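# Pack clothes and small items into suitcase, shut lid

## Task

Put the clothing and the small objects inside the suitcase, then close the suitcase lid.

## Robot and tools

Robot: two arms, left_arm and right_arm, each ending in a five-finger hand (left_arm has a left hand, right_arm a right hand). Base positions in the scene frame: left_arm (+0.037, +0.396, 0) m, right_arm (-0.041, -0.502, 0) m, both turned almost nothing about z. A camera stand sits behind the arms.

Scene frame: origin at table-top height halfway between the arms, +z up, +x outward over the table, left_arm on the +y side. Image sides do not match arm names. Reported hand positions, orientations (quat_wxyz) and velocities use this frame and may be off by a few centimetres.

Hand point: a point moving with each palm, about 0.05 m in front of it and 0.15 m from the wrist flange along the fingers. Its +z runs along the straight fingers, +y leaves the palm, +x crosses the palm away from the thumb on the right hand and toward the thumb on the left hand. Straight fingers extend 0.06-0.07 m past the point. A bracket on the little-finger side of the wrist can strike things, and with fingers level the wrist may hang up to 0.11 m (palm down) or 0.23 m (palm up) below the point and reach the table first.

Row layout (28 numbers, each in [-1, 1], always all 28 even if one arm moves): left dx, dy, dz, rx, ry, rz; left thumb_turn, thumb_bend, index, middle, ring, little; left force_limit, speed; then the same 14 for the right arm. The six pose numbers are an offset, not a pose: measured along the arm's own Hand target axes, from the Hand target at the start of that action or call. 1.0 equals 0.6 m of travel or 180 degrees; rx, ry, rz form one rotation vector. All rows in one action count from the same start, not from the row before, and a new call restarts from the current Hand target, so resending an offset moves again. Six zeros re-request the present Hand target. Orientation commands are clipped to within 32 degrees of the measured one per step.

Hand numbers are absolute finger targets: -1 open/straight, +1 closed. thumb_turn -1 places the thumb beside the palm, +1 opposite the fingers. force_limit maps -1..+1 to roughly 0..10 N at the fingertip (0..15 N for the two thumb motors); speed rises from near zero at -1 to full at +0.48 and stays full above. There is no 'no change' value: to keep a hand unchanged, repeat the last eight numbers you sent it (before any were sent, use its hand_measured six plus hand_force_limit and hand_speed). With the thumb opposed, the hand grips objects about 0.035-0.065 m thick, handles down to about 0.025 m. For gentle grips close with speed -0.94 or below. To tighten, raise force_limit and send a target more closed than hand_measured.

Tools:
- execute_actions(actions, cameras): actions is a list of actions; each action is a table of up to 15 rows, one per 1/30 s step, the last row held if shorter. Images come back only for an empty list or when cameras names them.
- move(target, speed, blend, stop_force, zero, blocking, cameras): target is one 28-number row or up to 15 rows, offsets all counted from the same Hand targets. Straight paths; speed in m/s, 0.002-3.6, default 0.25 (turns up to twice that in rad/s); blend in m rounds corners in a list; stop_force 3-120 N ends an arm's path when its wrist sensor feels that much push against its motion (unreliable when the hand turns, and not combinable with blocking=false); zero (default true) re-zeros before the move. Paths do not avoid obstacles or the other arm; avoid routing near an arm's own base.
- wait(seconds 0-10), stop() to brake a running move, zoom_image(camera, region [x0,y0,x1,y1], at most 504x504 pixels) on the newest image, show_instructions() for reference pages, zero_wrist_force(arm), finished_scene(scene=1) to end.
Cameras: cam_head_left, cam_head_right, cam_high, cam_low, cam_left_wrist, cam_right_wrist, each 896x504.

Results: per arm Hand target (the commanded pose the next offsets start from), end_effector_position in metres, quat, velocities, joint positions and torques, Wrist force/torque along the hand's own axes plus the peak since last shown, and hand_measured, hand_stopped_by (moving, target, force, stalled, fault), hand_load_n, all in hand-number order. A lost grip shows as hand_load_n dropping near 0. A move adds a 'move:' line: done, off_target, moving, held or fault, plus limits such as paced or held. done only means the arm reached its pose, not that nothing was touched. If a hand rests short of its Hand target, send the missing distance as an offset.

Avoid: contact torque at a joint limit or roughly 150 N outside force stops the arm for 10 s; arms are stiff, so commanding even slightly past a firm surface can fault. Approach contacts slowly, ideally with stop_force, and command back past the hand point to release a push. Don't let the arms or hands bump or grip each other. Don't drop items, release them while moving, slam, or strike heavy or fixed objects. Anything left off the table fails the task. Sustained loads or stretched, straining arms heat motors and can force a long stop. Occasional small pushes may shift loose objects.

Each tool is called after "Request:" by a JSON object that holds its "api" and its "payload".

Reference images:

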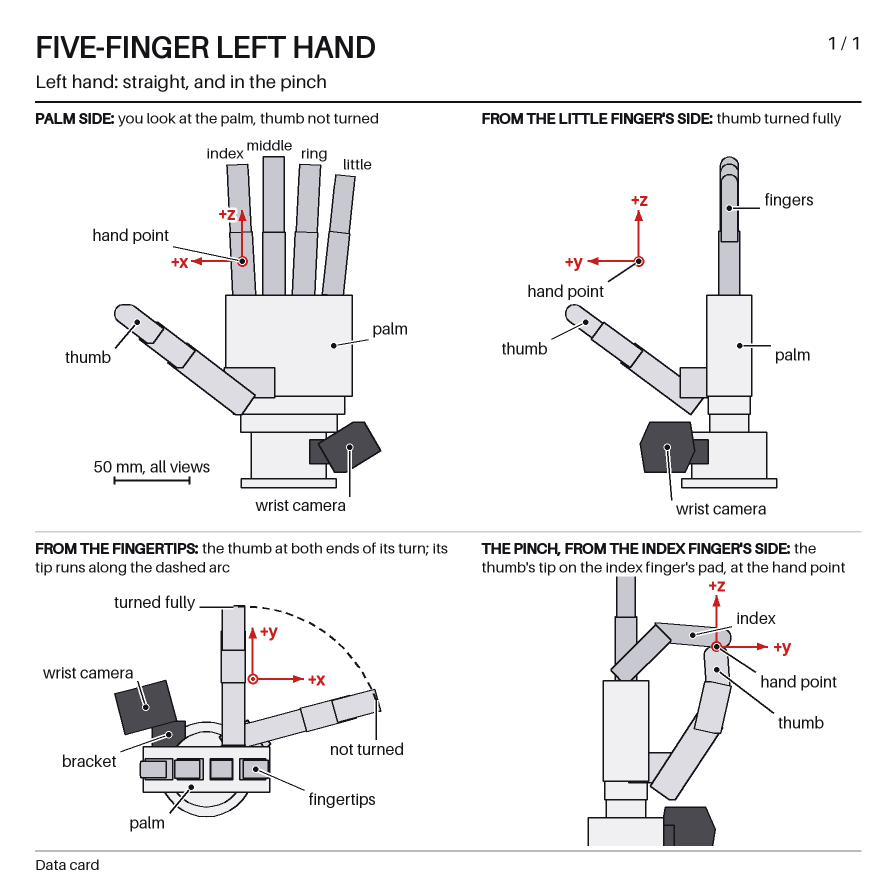

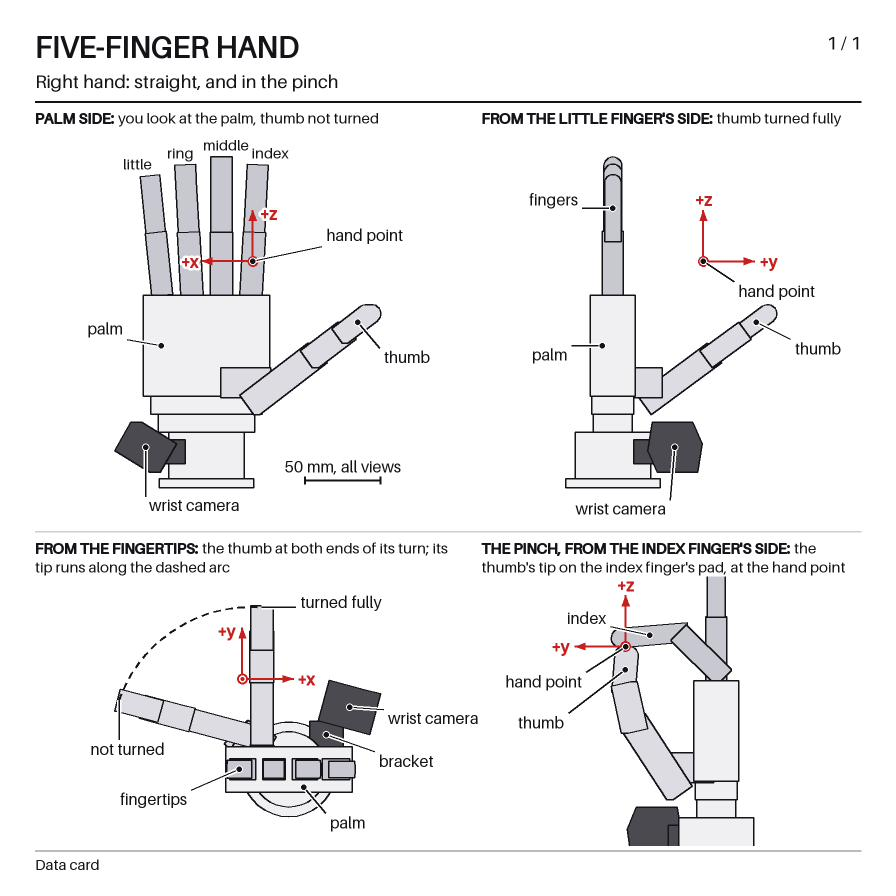

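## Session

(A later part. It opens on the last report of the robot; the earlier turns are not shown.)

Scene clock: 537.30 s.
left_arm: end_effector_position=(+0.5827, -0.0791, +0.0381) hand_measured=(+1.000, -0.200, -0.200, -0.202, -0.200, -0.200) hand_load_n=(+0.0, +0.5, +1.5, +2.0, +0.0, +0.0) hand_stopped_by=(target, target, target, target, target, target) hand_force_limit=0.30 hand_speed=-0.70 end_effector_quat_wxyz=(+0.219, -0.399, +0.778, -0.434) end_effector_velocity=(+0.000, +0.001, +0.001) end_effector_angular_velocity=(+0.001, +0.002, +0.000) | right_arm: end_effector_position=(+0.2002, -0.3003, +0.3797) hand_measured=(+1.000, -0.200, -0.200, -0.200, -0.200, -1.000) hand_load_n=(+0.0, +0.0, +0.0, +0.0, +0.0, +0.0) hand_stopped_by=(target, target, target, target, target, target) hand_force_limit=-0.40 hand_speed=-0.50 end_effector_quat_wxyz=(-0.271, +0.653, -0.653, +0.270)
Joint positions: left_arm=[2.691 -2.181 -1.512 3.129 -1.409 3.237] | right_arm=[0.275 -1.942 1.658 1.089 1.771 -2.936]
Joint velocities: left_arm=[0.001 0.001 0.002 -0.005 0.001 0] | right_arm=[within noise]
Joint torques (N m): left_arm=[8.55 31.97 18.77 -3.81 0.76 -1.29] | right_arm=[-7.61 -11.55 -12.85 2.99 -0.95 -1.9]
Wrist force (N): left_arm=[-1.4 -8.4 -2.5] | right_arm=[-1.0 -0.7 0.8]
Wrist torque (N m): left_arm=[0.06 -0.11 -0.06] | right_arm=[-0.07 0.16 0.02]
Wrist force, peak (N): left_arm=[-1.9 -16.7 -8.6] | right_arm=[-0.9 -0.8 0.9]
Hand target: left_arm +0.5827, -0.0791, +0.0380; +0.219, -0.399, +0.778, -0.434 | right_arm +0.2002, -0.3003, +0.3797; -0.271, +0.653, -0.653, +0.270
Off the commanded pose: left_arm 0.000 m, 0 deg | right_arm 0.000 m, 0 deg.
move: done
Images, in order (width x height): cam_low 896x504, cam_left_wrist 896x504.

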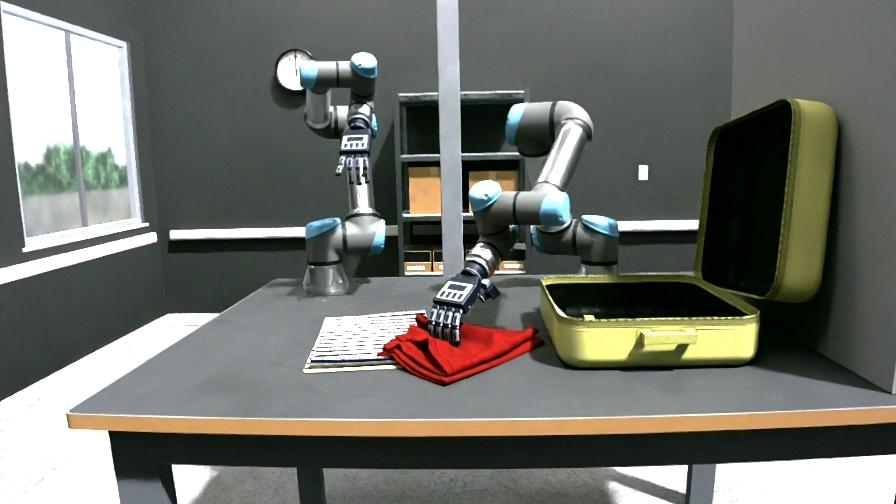

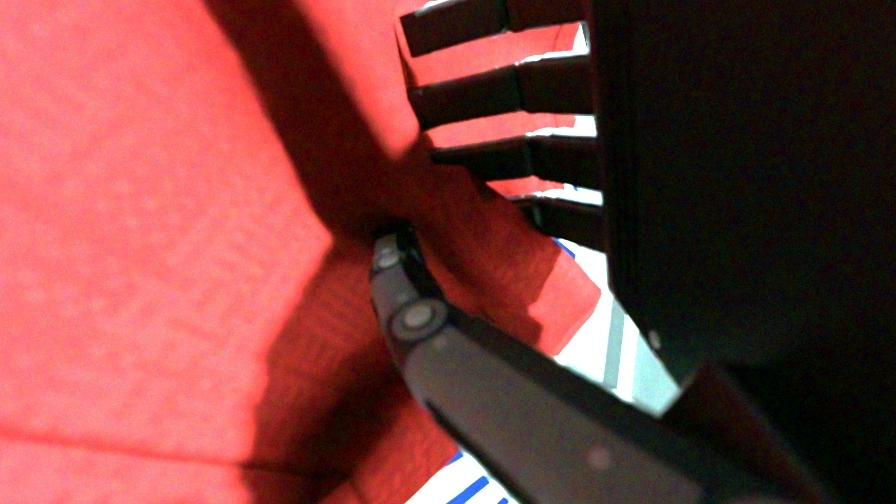

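Request:
{"api": "move", "payload": {"target": [[0,-0.003,-0.002,0.014,0,0,1,0.05,0.2,0.2,0.2,0.2,0.1,-0.75,0,0,0,0,0,0,1,-0.2,-0.2,-0.2,-0.2,-1,-0.4,-0.5]], "speed": 0.03, "cameras": ["cam_left_wrist","cam_low"]}}

Scene clock: 540.23 s.
left_arm: end_effector_position=(+0.5826, -0.0791, +0.0403) hand_measured=(+1.000, +0.018, +0.186, +0.164, +0.200, +0.200) hand_load_n=(-0.5, +8.0, +10.0, +8.0, +0.5, +0.0) hand_stopped_by=(target, force, force, force, target, target) hand_force_limit=0.10 hand_speed=-0.75 end_effector_quat_wxyz=(+0.228, -0.394, +0.768, -0.451) end_effector_velocity=(+0.001, +0.001, +0.001) end_effector_angular_velocity=(+0.002, +0.001, +0.003) | right_arm: end_effector_position=(+0.2002, -0.3003, +0.3797) hand_measured=(+1.000, -0.200, -0.200, -0.200, -0.200, -1.000) hand_load_n=(+0.0, +0.0, +0.0, +0.0, +0.0, +0.0) hand_stopped_by=(target, target, target, target, target, target) hand_force_limit=-0.40 hand_speed=-0.50 end_effector_quat_wxyz=(-0.271, +0.653, -0.653, +0.270)
Joint positions: left_arm=[2.694 -2.162 -1.556 3.198 -1.403 3.231] | right_arm=[0.275 -1.942 1.658 1.089 1.771 -2.936]
Joint velocities: left_arm=[0.001 0 0.003 -0.005 -0.002 0] | right_arm=[within noise]
Joint torques (N m): left_arm=[9.47 36.12 21.57 -1.8 0.63 -1.14] | right_arm=[-7.31 -11.98 -13.16 3.15 -0.69 -1.84]
Wrist force (N): left_arm=[0.0 -2.7 -1.0] | right_arm=[-0.9 -0.5 0.9]
Wrist torque (N m): left_arm=[-0.05 -0.10 -0.10] | right_arm=[-0.05 0.14 0.03]
Wrist force, peak (N): left_arm=[-1.3 -8.8 -2.6] | right_arm=[-0.8 -0.7 1.0]
Hand target: left_arm +0.5826, -0.0791, +0.0402; +0.228, -0.394, +0.768, -0.451 | right_arm +0.2002, -0.3003, +0.3797; -0.271, +0.653, -0.653, +0.270
Off the commanded pose: left_arm 0.000 m, 0 deg | right_arm 0.000 m, 0 deg.
move: done
Images, in order (width x height): cam_low 896x504, cam_left_wrist 896x504.

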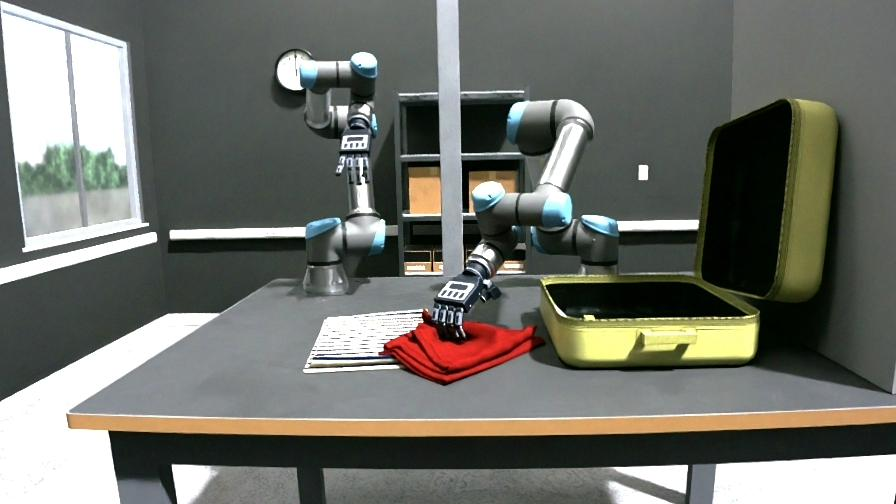

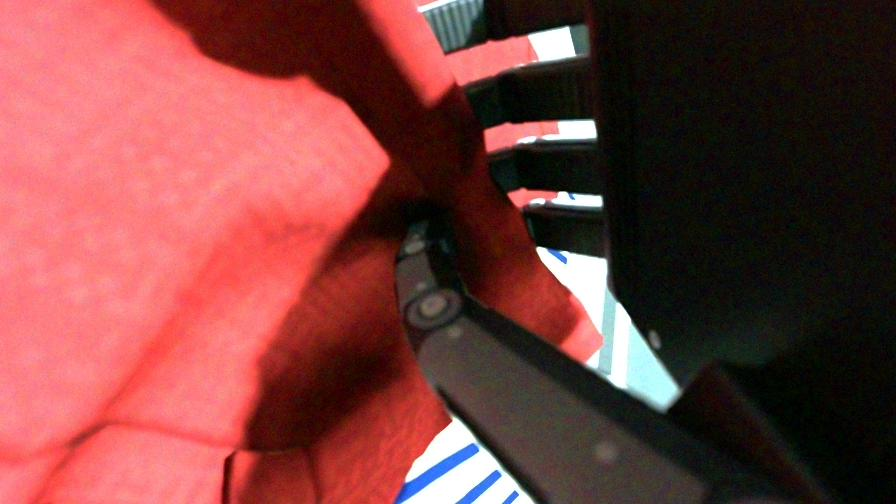

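Request:
{"api": "move", "payload": {"target": [[0,-0.1744,-0.098,0,0,0,1,0.05,0.2,0.2,0.2,0.2,0.1,-0.75,0,0,0,0,0,0,1,-0.2,-0.2,-0.2,-0.2,-1,-0.4,-0.5]], "speed": 0.08, "cameras": ["cam_left_wrist","cam_low","cam_high"]}}

Scene clock: 543.03 s.
left_arm: end_effector_position=(+0.5830, -0.0785, +0.1603) hand_measured=(+1.000, +0.018, +0.186, +0.164, +0.200, +0.200) hand_load_n=(-0.5, +8.0, +9.5, +7.5, +0.5, +0.0) hand_stopped_by=(target, force, force, force, target, target) hand_force_limit=0.10 hand_speed=-0.75 end_effector_quat_wxyz=(+0.228, -0.394, +0.768, -0.451) | right_arm: end_effector_position=(+0.2002, -0.3003, +0.3797) hand_measured=(+1.000, -0.200, -0.200, -0.200, -0.200, -1.000) hand_load_n=(+0.0, +0.0, +0.0, +0.0, +0.0, +0.0) hand_stopped_by=(target, target, target, target, target, target) hand_force_limit=-0.40 hand_speed=-0.50 end_effector_quat_wxyz=(-0.271, +0.653, -0.653, +0.270)
Joint positions: left_arm=[2.695 -2.04 -1.412 2.932 -1.402 3.232] | right_arm=[0.275 -1.942 1.658 1.089 1.771 -2.936]
Joint torques (N m): left_arm=[11.71 31.93 16.61 0.98 1.7 2.49] | right_arm=[-6.68 -12.43 -12.95 3.06 -0.71 -1.91]
Wrist force (N): left_arm=[0.3 0.4 0.4] | right_arm=[-0.6 -0.6 1.0]
Wrist torque (N m): left_arm=[-0.01 -0.11 -0.16] | right_arm=[-0.08 0.11 0.04]
Wrist force, peak (N): left_arm=[-0.1 -2.8 -0.9] | right_arm=[-0.9 -0.6 1.0]
Hand target: left_arm +0.5830, -0.0785, +0.1602; +0.228, -0.394, +0.768, -0.451 | right_arm +0.2002, -0.3003, +0.3797; -0.271, +0.653, -0.653, +0.270
Off the commanded pose: left_arm 0.000 m, 0 deg | right_arm 0.000 m, 0 deg.
move: done
Images, in order (width x height): cam_high 896x504, cam_low 896x504, cam_left_wrist 896x504.

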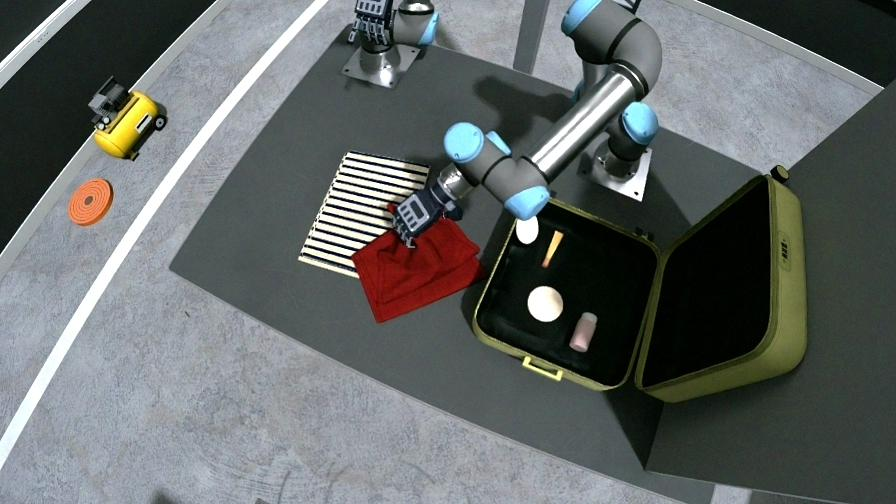

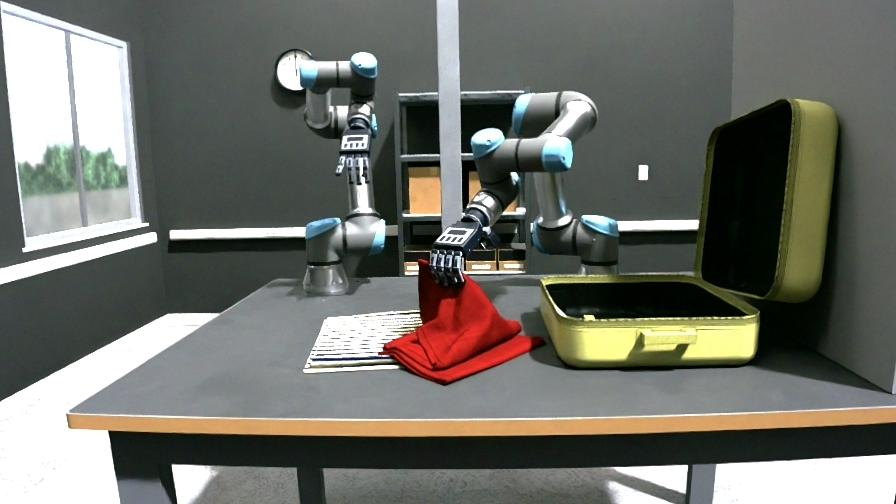

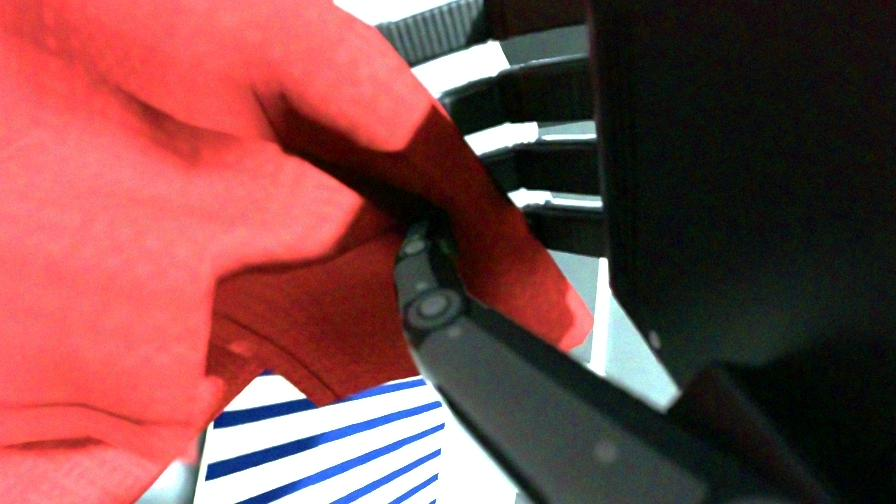

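Request:
{"api": "move", "payload": {"target": [[0,-0.218,-0.1225,0,0,0,1,0.05,0.2,0.2,0.2,0.2,0.1,-0.75,0,0,0,0,0,0,1,-0.2,-0.2,-0.2,-0.2,-1,-0.4,-0.5]], "speed": 0.08, "cameras": ["cam_left_wrist","cam_low","cam_high","cam_head_left"]}}

Scene clock: 546.50 s.
left_arm: end_effector_position=(+0.5835, -0.0779, +0.3102) hand_measured=(+1.000, +0.018, +0.186, +0.164, +0.200, +0.200) hand_load_n=(+0.0, +8.5, +9.5, +7.5, +0.5, +0.0) hand_stopped_by=(target, force, force, force, target, target) hand_force_limit=0.10 hand_speed=-0.75 end_effector_quat_wxyz=(+0.228, -0.394, +0.768, -0.451) | right_arm: end_effector_position=(+0.2002, -0.3003, +0.3797) hand_measured=(+1.000, -0.200, -0.200, -0.200, -0.200, -1.000) hand_load_n=(+0.0, +0.0, +0.0, +0.0, +0.0, +0.0) hand_stopped_by=(target, target, target, target, target, target) hand_force_limit=-0.40 hand_speed=-0.50 end_effector_quat_wxyz=(-0.271, +0.653, -0.653, +0.270)
Joint positions: left_arm=[2.697 -1.993 -1.094 2.567 -1.4 3.232] | right_arm=[0.275 -1.942 1.658 1.089 1.771 -2.936]
Joint torques (N m): left_arm=[10.33 35.07 20.96 0.87 0.94 2.37] | right_arm=[-7 -10.92 -13.42 3.14 -0.43 -1.81]
Wrist force (N): left_arm=[0.2 0.9 0.3] | right_arm=[-0.9 -0.5 0.9]
Wrist torque (N m): left_arm=[0.00 -0.06 -0.22] | right_arm=[-0.06 0.15 0.03]
Wrist force, peak (N): left_arm=[0.0 1.0 1.0] | right_arm=[-0.9 -0.5 1.0]
Hand target: left_arm +0.5835, -0.0779, +0.3102; +0.228, -0.394, +0.768, -0.451 | right_arm +0.2002, -0.3003, +0.3797; -0.271, +0.653, -0.653, +0.270
Off the commanded pose: left_arm 0.000 m, 0 deg | right_arm 0.000 m, 0 deg.
move: done
Images, in order (width x height): cam_head_left 896x504, cam_high 896x504, cam_low 896x504, cam_left_wrist 896x504.

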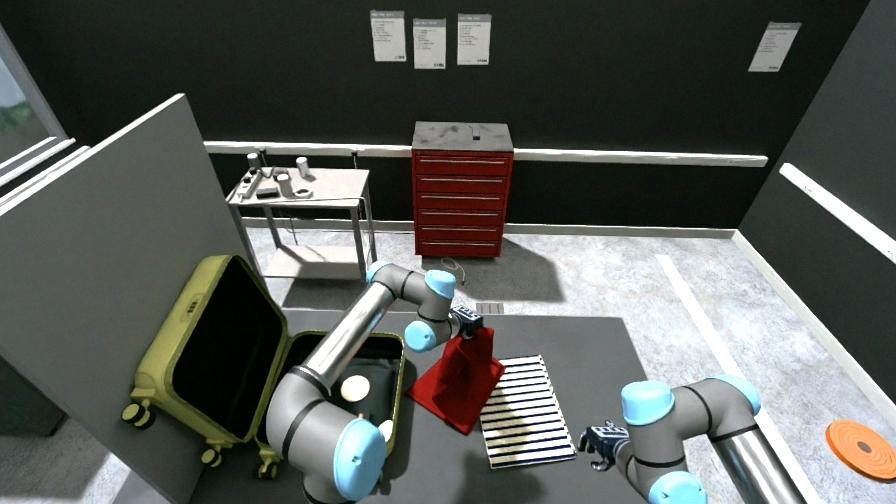

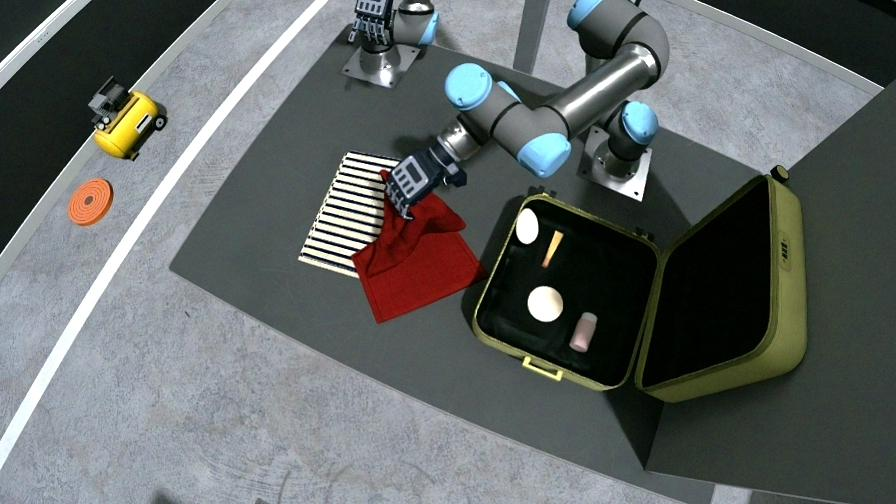

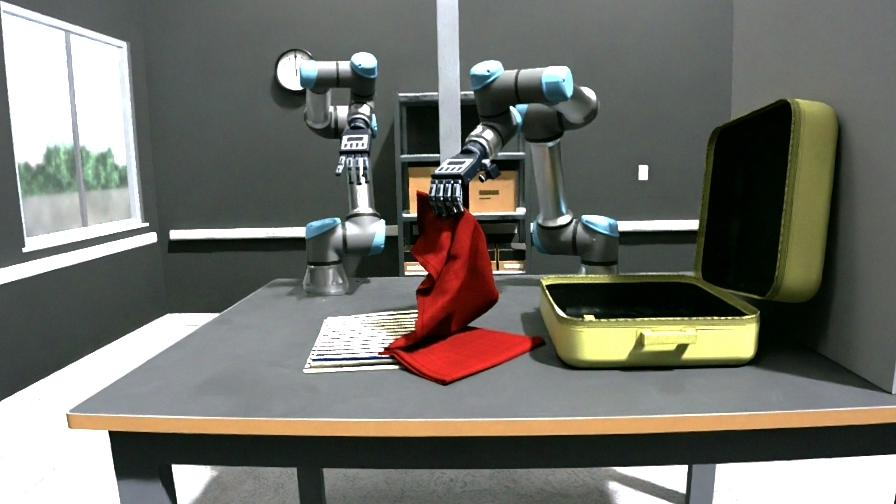

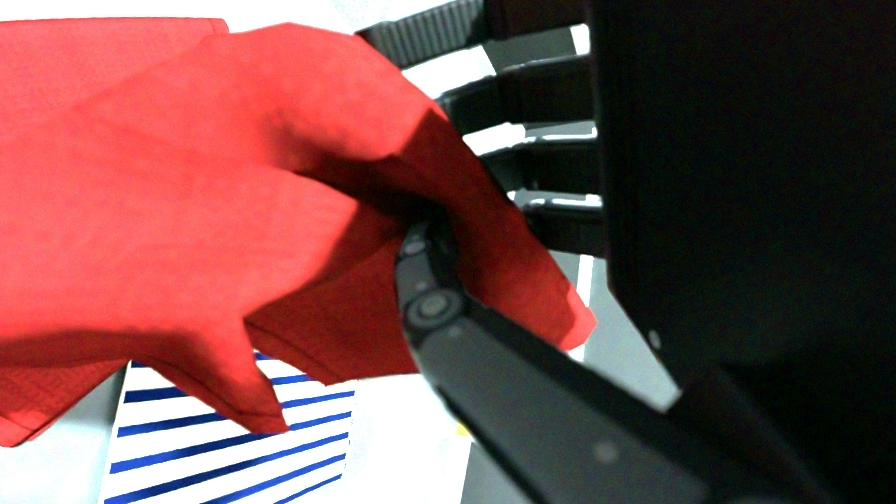

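Request:
{"api": "move", "payload": {"target": [[0.011,-0.272,-0.3325,0,0,0,1,0.05,0.2,0.2,0.2,0.2,0.1,-0.75,0,0,0,0,0,0,1,-0.2,-0.2,-0.2,-0.2,-1,-0.4,-0.5]], "speed": 0.1, "cameras": ["cam_left_wrist","cam_low","cam_high","cam_head_left"]}}

Scene clock: 553.53 s.
left_arm: end_effector_position=(+0.5044, -0.0271, +0.5501) hand_measured=(+1.000, +0.018, +0.186, +0.164, +0.200, +0.200) hand_load_n=(+0.0, +8.0, +10.0, +7.5, +0.5, +0.5) hand_stopped_by=(target, force, force, force, target, target) hand_force_limit=0.10 hand_speed=-0.75 end_effector_quat_wxyz=(+0.228, -0.394, +0.768, -0.451) | right_arm: end_effector_position=(+0.2002, -0.3003, +0.3797) hand_measured=(+1.000, -0.200, -0.200, -0.200, -0.200, -1.000) hand_load_n=(+0.0, +0.0, +0.0, +0.0, +0.0, +0.0) hand_stopped_by=(target, target, target, target, target, target) hand_force_limit=-0.40 hand_speed=-0.50 end_effector_quat_wxyz=(-0.271, +0.653, -0.653, +0.270)
Joint positions: left_arm=[2.727 -2.003 -0.403 1.883 -1.374 3.248] | right_arm=[0.275 -1.942 1.658 1.089 1.771 -2.936]
Joint torques (N m): left_arm=[-11.18 51.21 19.74 1.31 -2.01 1.62] | right_arm=[-4.65 -11.43 -13 2.95 0.02 -1.7]
Wrist force (N): left_arm=[0.2 1.0 0.6] | right_arm=[-0.8 -0.5 0.7]
Wrist torque (N m): left_arm=[0.06 -0.07 -0.28] | right_arm=[-0.05 0.13 0.04]
Wrist force, peak (N): left_arm=[0.3 1.9 1.2] | right_arm=[-0.9 -0.5 1.2]
Hand target: left_arm +0.5043, -0.0271, +0.5503; +0.228, -0.394, +0.768, -0.451 | right_arm +0.2002, -0.3003, +0.3797; -0.271, +0.653, -0.653, +0.270
Off the commanded pose: left_arm 0.000 m, 0 deg | right_arm 0.000 m, 0 deg.
move: done
Images, in order (width x height): cam_head_left 896x504, cam_high 896x504, cam_low 896x504, cam_left_wrist 896x504.

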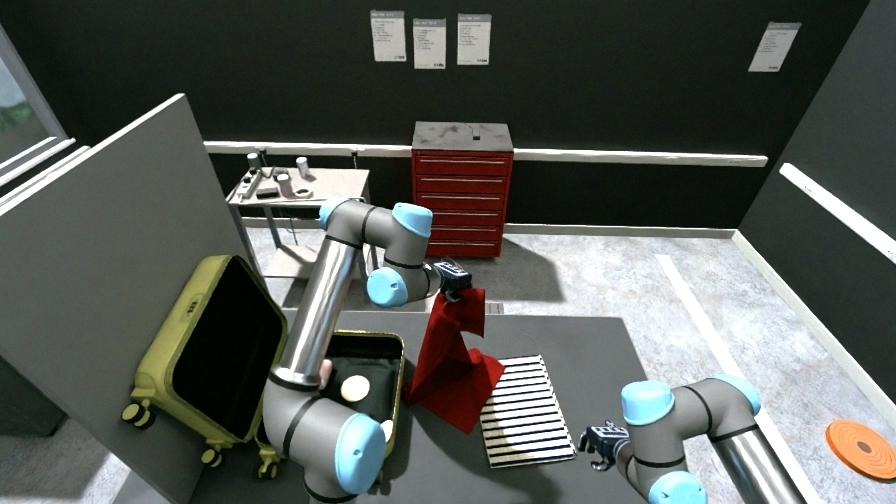

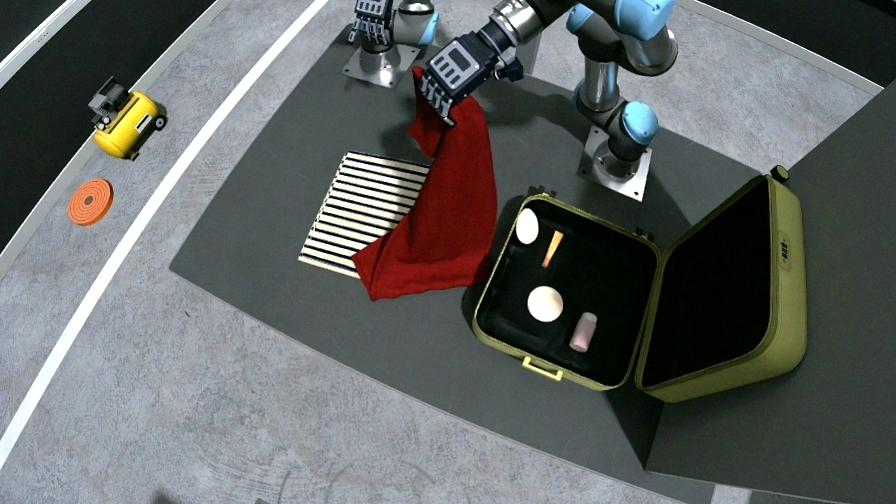

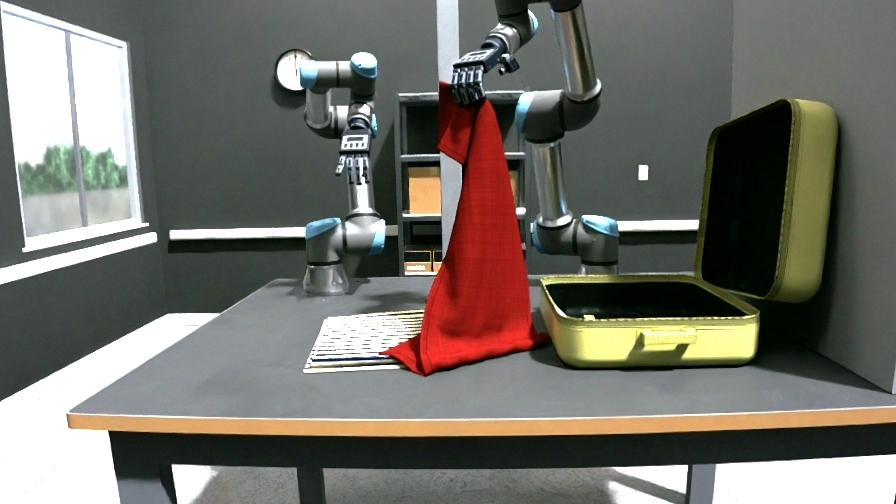

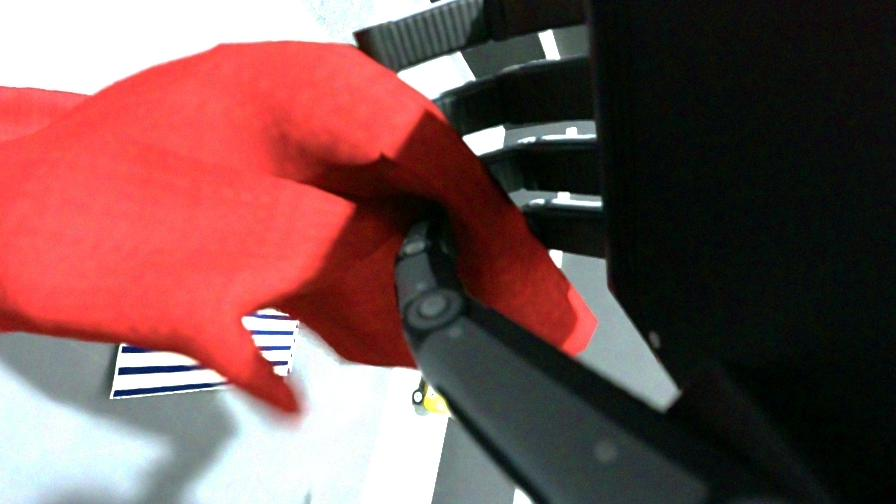

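Request:
{"api": "move", "payload": {"target": [[-0.1193,0.2158,0.0586,0,-0.1744,-0.0978,1,0.05,0.2,0.2,0.2,0.2,0.1,-0.75,0,0,0,0,0,0,1,-0.2,-0.2,-0.2,-0.2,-1,-0.4,-0.5],[-0.2835,0.4184,0.1064,-0.0246,-0.3117,-0.1931,1,0.05,0.2,0.2,0.2,0.2,0.1,-0.75,0,0,0,0,0,0,1,-0.2,-0.2,-0.2,-0.2,-1,-0.4,-0.5],[-0.5421,0.5965,0.0617,-0.0333,-0.5764,-0.3980,1,0.05,0.2,0.2,0.2,0.2,0.1,-0.75,0,0,0,0,0,0,1,-0.2,-0.2,-0.2,-0.2,-1,-0.4,-0.5]], "speed": 0.2, "blend": [0.03,0.03,0], "cameras": ["all"]}}

Scene clock: 573.70 s.
left_arm: end_effector_position=(+0.5778, +0.3188, +0.2183) hand_measured=(+1.000, +0.018, +0.186, +0.164, +0.200, +0.200) hand_load_n=(+0.0, +8.5, +10.5, +7.5, +0.5, +0.5) hand_stopped_by=(target, force, force, force, target, target) hand_force_limit=0.10 hand_speed=-0.75 end_effector_quat_wxyz=(-0.421, +0.907, +0.000, -0.002) | right_arm: end_effector_position=(+0.2002, -0.3003, +0.3797) hand_measured=(+1.000, -0.200, -0.200, -0.200, -0.200, -1.000) hand_load_n=(+0.0, +0.0, +0.0, +0.0, +0.0, +0.0) hand_stopped_by=(target, target, target, target, target, target) hand_force_limit=-0.40 hand_speed=-0.50 end_effector_quat_wxyz=(-0.271, +0.653, -0.653, +0.270)
Joint positions: left_arm=[2.948 -2.232 -1.15 1.595 -2.42 1.291] | right_arm=[0.275 -1.942 1.658 1.089 1.771 -2.936]
Joint torques (N m): left_arm=[-8.14 62.09 10.86 -1.22 -3.86 -1.56] | right_arm=[-1.29 -11.21 -13.9 3.08 0.99 -1.59]
Wrist force (N): left_arm=[-0.1 0.1 0.0] | right_arm=[-0.8 -0.5 0.9]
Wrist torque (N m): left_arm=[-0.08 0.02 -0.15] | right_arm=[-0.06 0.13 0.03]
Wrist force, peak (N): left_arm=[0.3 1.9 1.5] | right_arm=[-0.9 -0.6 1.1]
Hand target: left_arm +0.5778, +0.3188, +0.2184; -0.421, +0.907, +0.000, -0.002 | right_arm +0.2002, -0.3003, +0.3797; -0.271, +0.653, -0.653, +0.270
Off the commanded pose: left_arm 0.000 m, 0 deg | right_arm 0.000 m, 0 deg.
move: done

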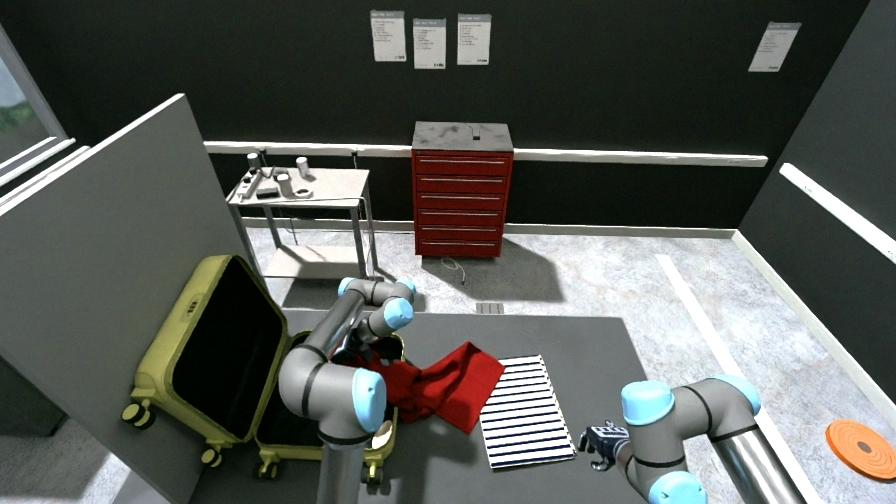

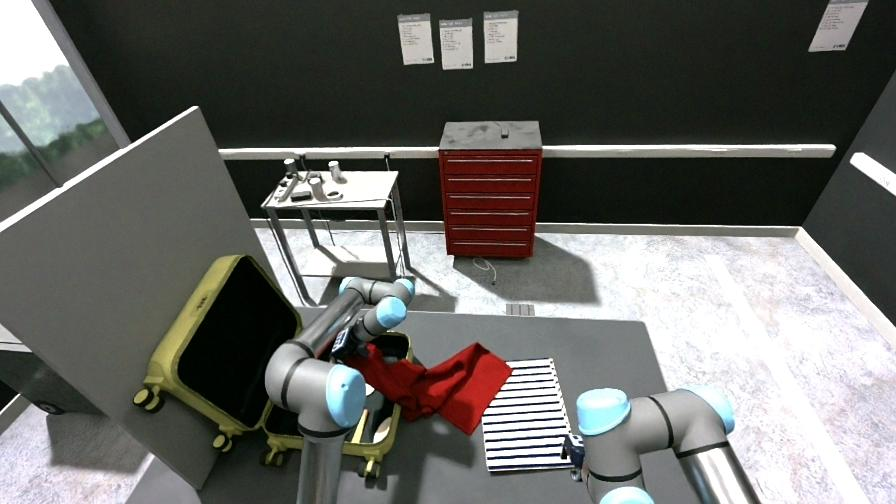

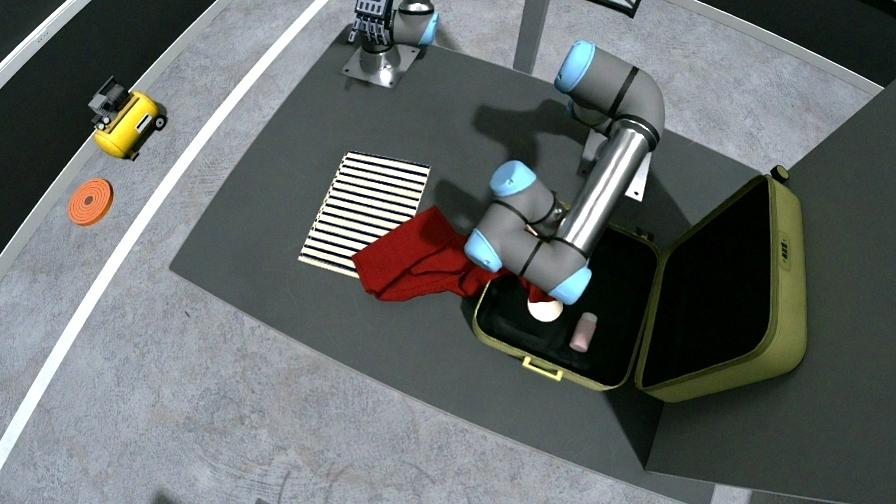

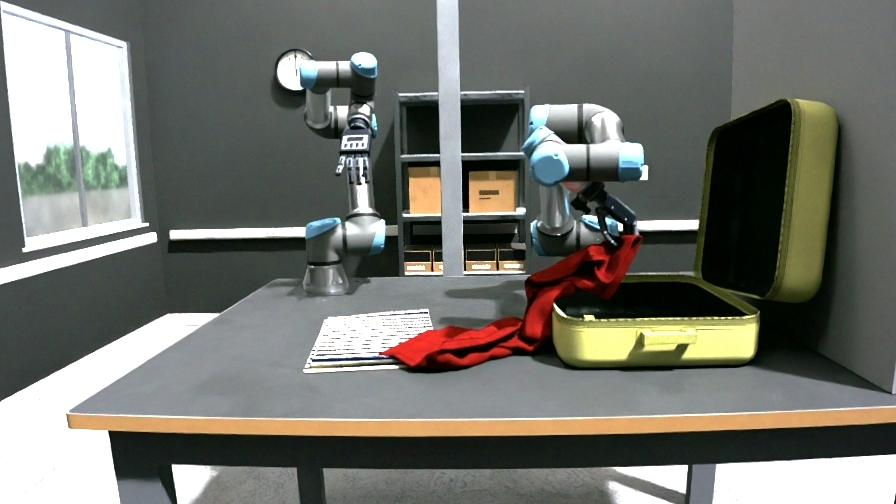

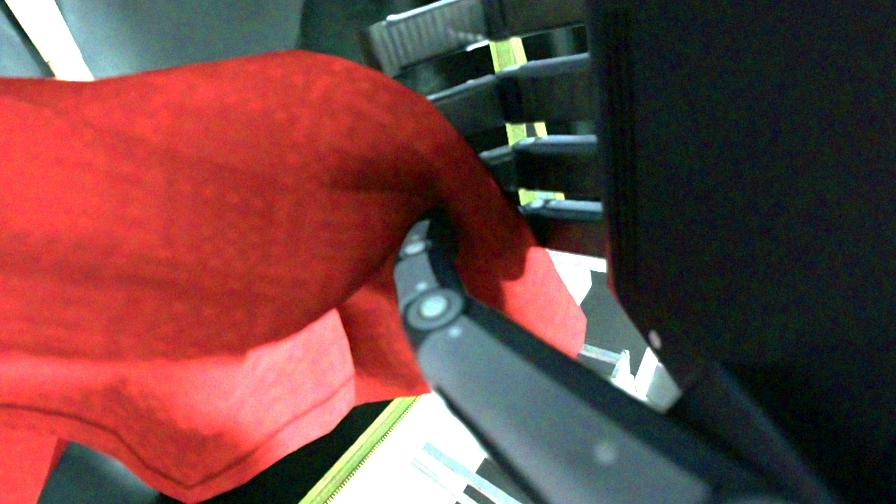

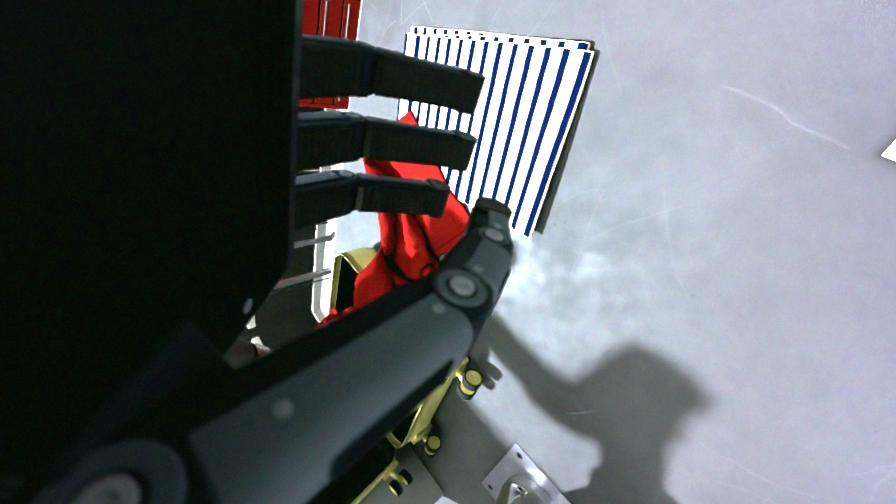

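Request:
{"api": "move", "payload": {"target": [[-0.0967,0.022,0.2797,0,0,0,1,0.05,0.2,0.2,0.2,0.2,0.1,-0.75,0,0,0,0,0,0,1,-0.2,-0.2,-0.2,-0.2,-1,-0.4,-0.5]], "speed": 0.12, "cameras": ["cam_left_wrist","cam_low","cam_high","cam_head_right"]}}

Scene clock: 577.30 s.
left_arm: end_effector_position=(+0.5190, +0.4384, +0.1004) hand_measured=(+1.000, +0.018, +0.186, +0.164, +0.200, +0.200) hand_load_n=(+1.0, +8.0, +10.5, +7.5, +0.5, +0.0) hand_stopped_by=(target, force, force, force, target, target) hand_force_limit=0.10 hand_speed=-0.75 end_effector_quat_wxyz=(-0.421, +0.907, +0.000, -0.002) | right_arm: end_effector_position=(+0.2002, -0.3003, +0.3797) hand_measured=(+1.000, -0.200, -0.200, -0.200, -0.200, -1.000) hand_load_n=(+0.0, +0.0, +0.0, +0.0, +0.0, +0.0) hand_stopped_by=(target, target, target, target, target, target) hand_force_limit=-0.40 hand_speed=-0.50 end_effector_quat_wxyz=(-0.271, +0.653, -0.653, +0.270)
Joint positions: left_arm=[3.182 -2.108 -1.612 2.204 -2.439 1.648] | right_arm=[0.275 -1.942 1.658 1.089 1.771 -2.936]
Joint torques (N m): left_arm=[-3.75 29.76 11.24 -0.59 -1.38 -0.65] | right_arm=[-1 -10.95 -13.71 2.88 1.28 -1.47]
Wrist force (N): left_arm=[0.4 0.9 0.2] | right_arm=[-0.8 -0.7 0.9]
Wrist torque (N m): left_arm=[-0.06 0.01 -0.25] | right_arm=[-0.08 0.13 0.03]
Wrist force, peak (N): left_arm=[0.0 1.4 1.1] | right_arm=[-1.1 -0.5 1.0]
Hand target: left_arm +0.5190, +0.4384, +0.1002; -0.421, +0.907, +0.000, -0.002 | right_arm +0.2002, -0.3003, +0.3797; -0.271, +0.653, -0.653, +0.270
Off the commanded pose: left_arm 0.000 m, 0 deg | right_arm 0.000 m, 0 deg.
move: done
Images, in order (width x height): cam_head_right 896x504, cam_high 896x504, cam_low 896x504, cam_left_wrist 896x504.

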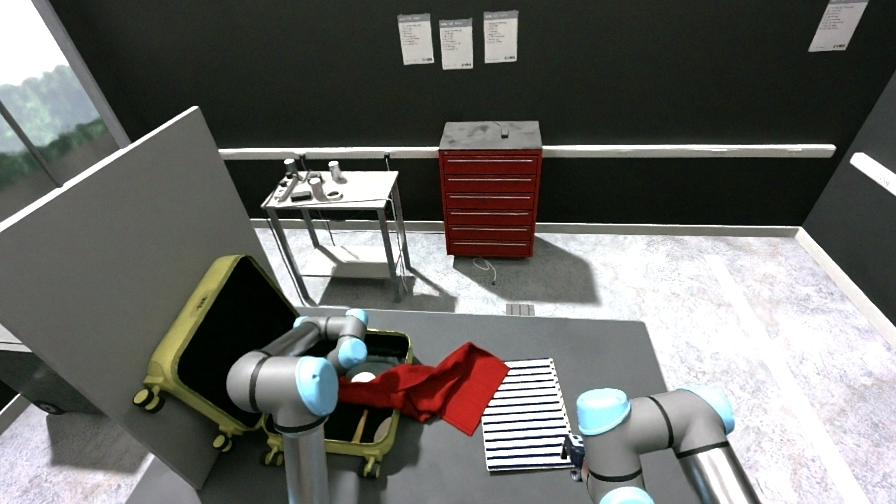

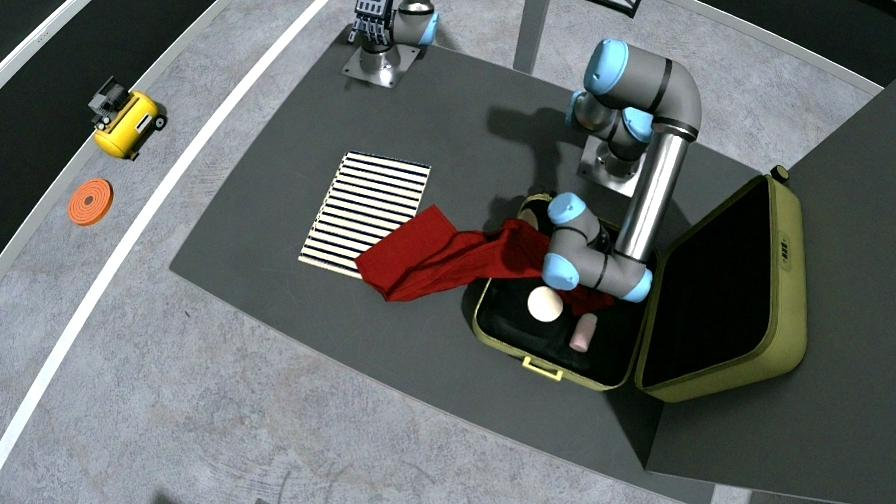

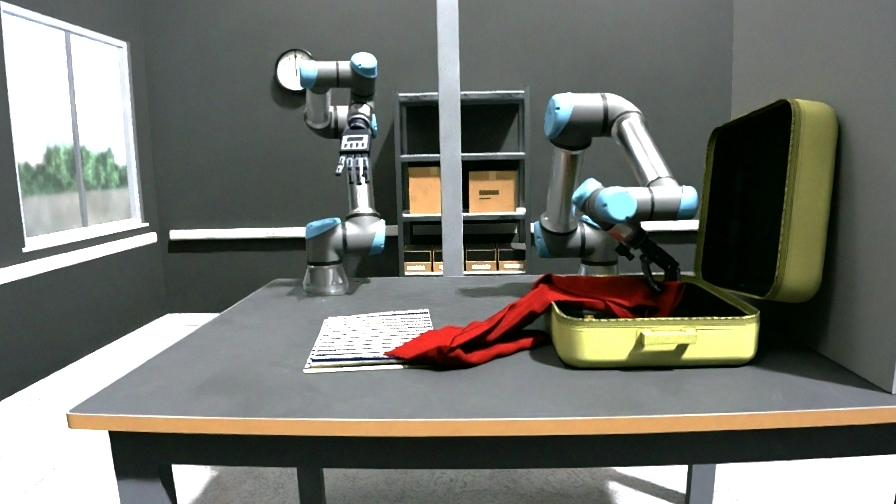

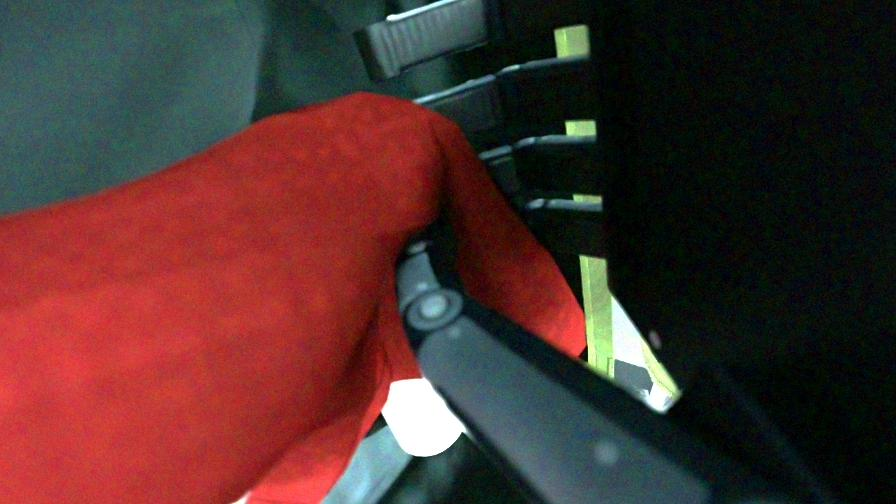

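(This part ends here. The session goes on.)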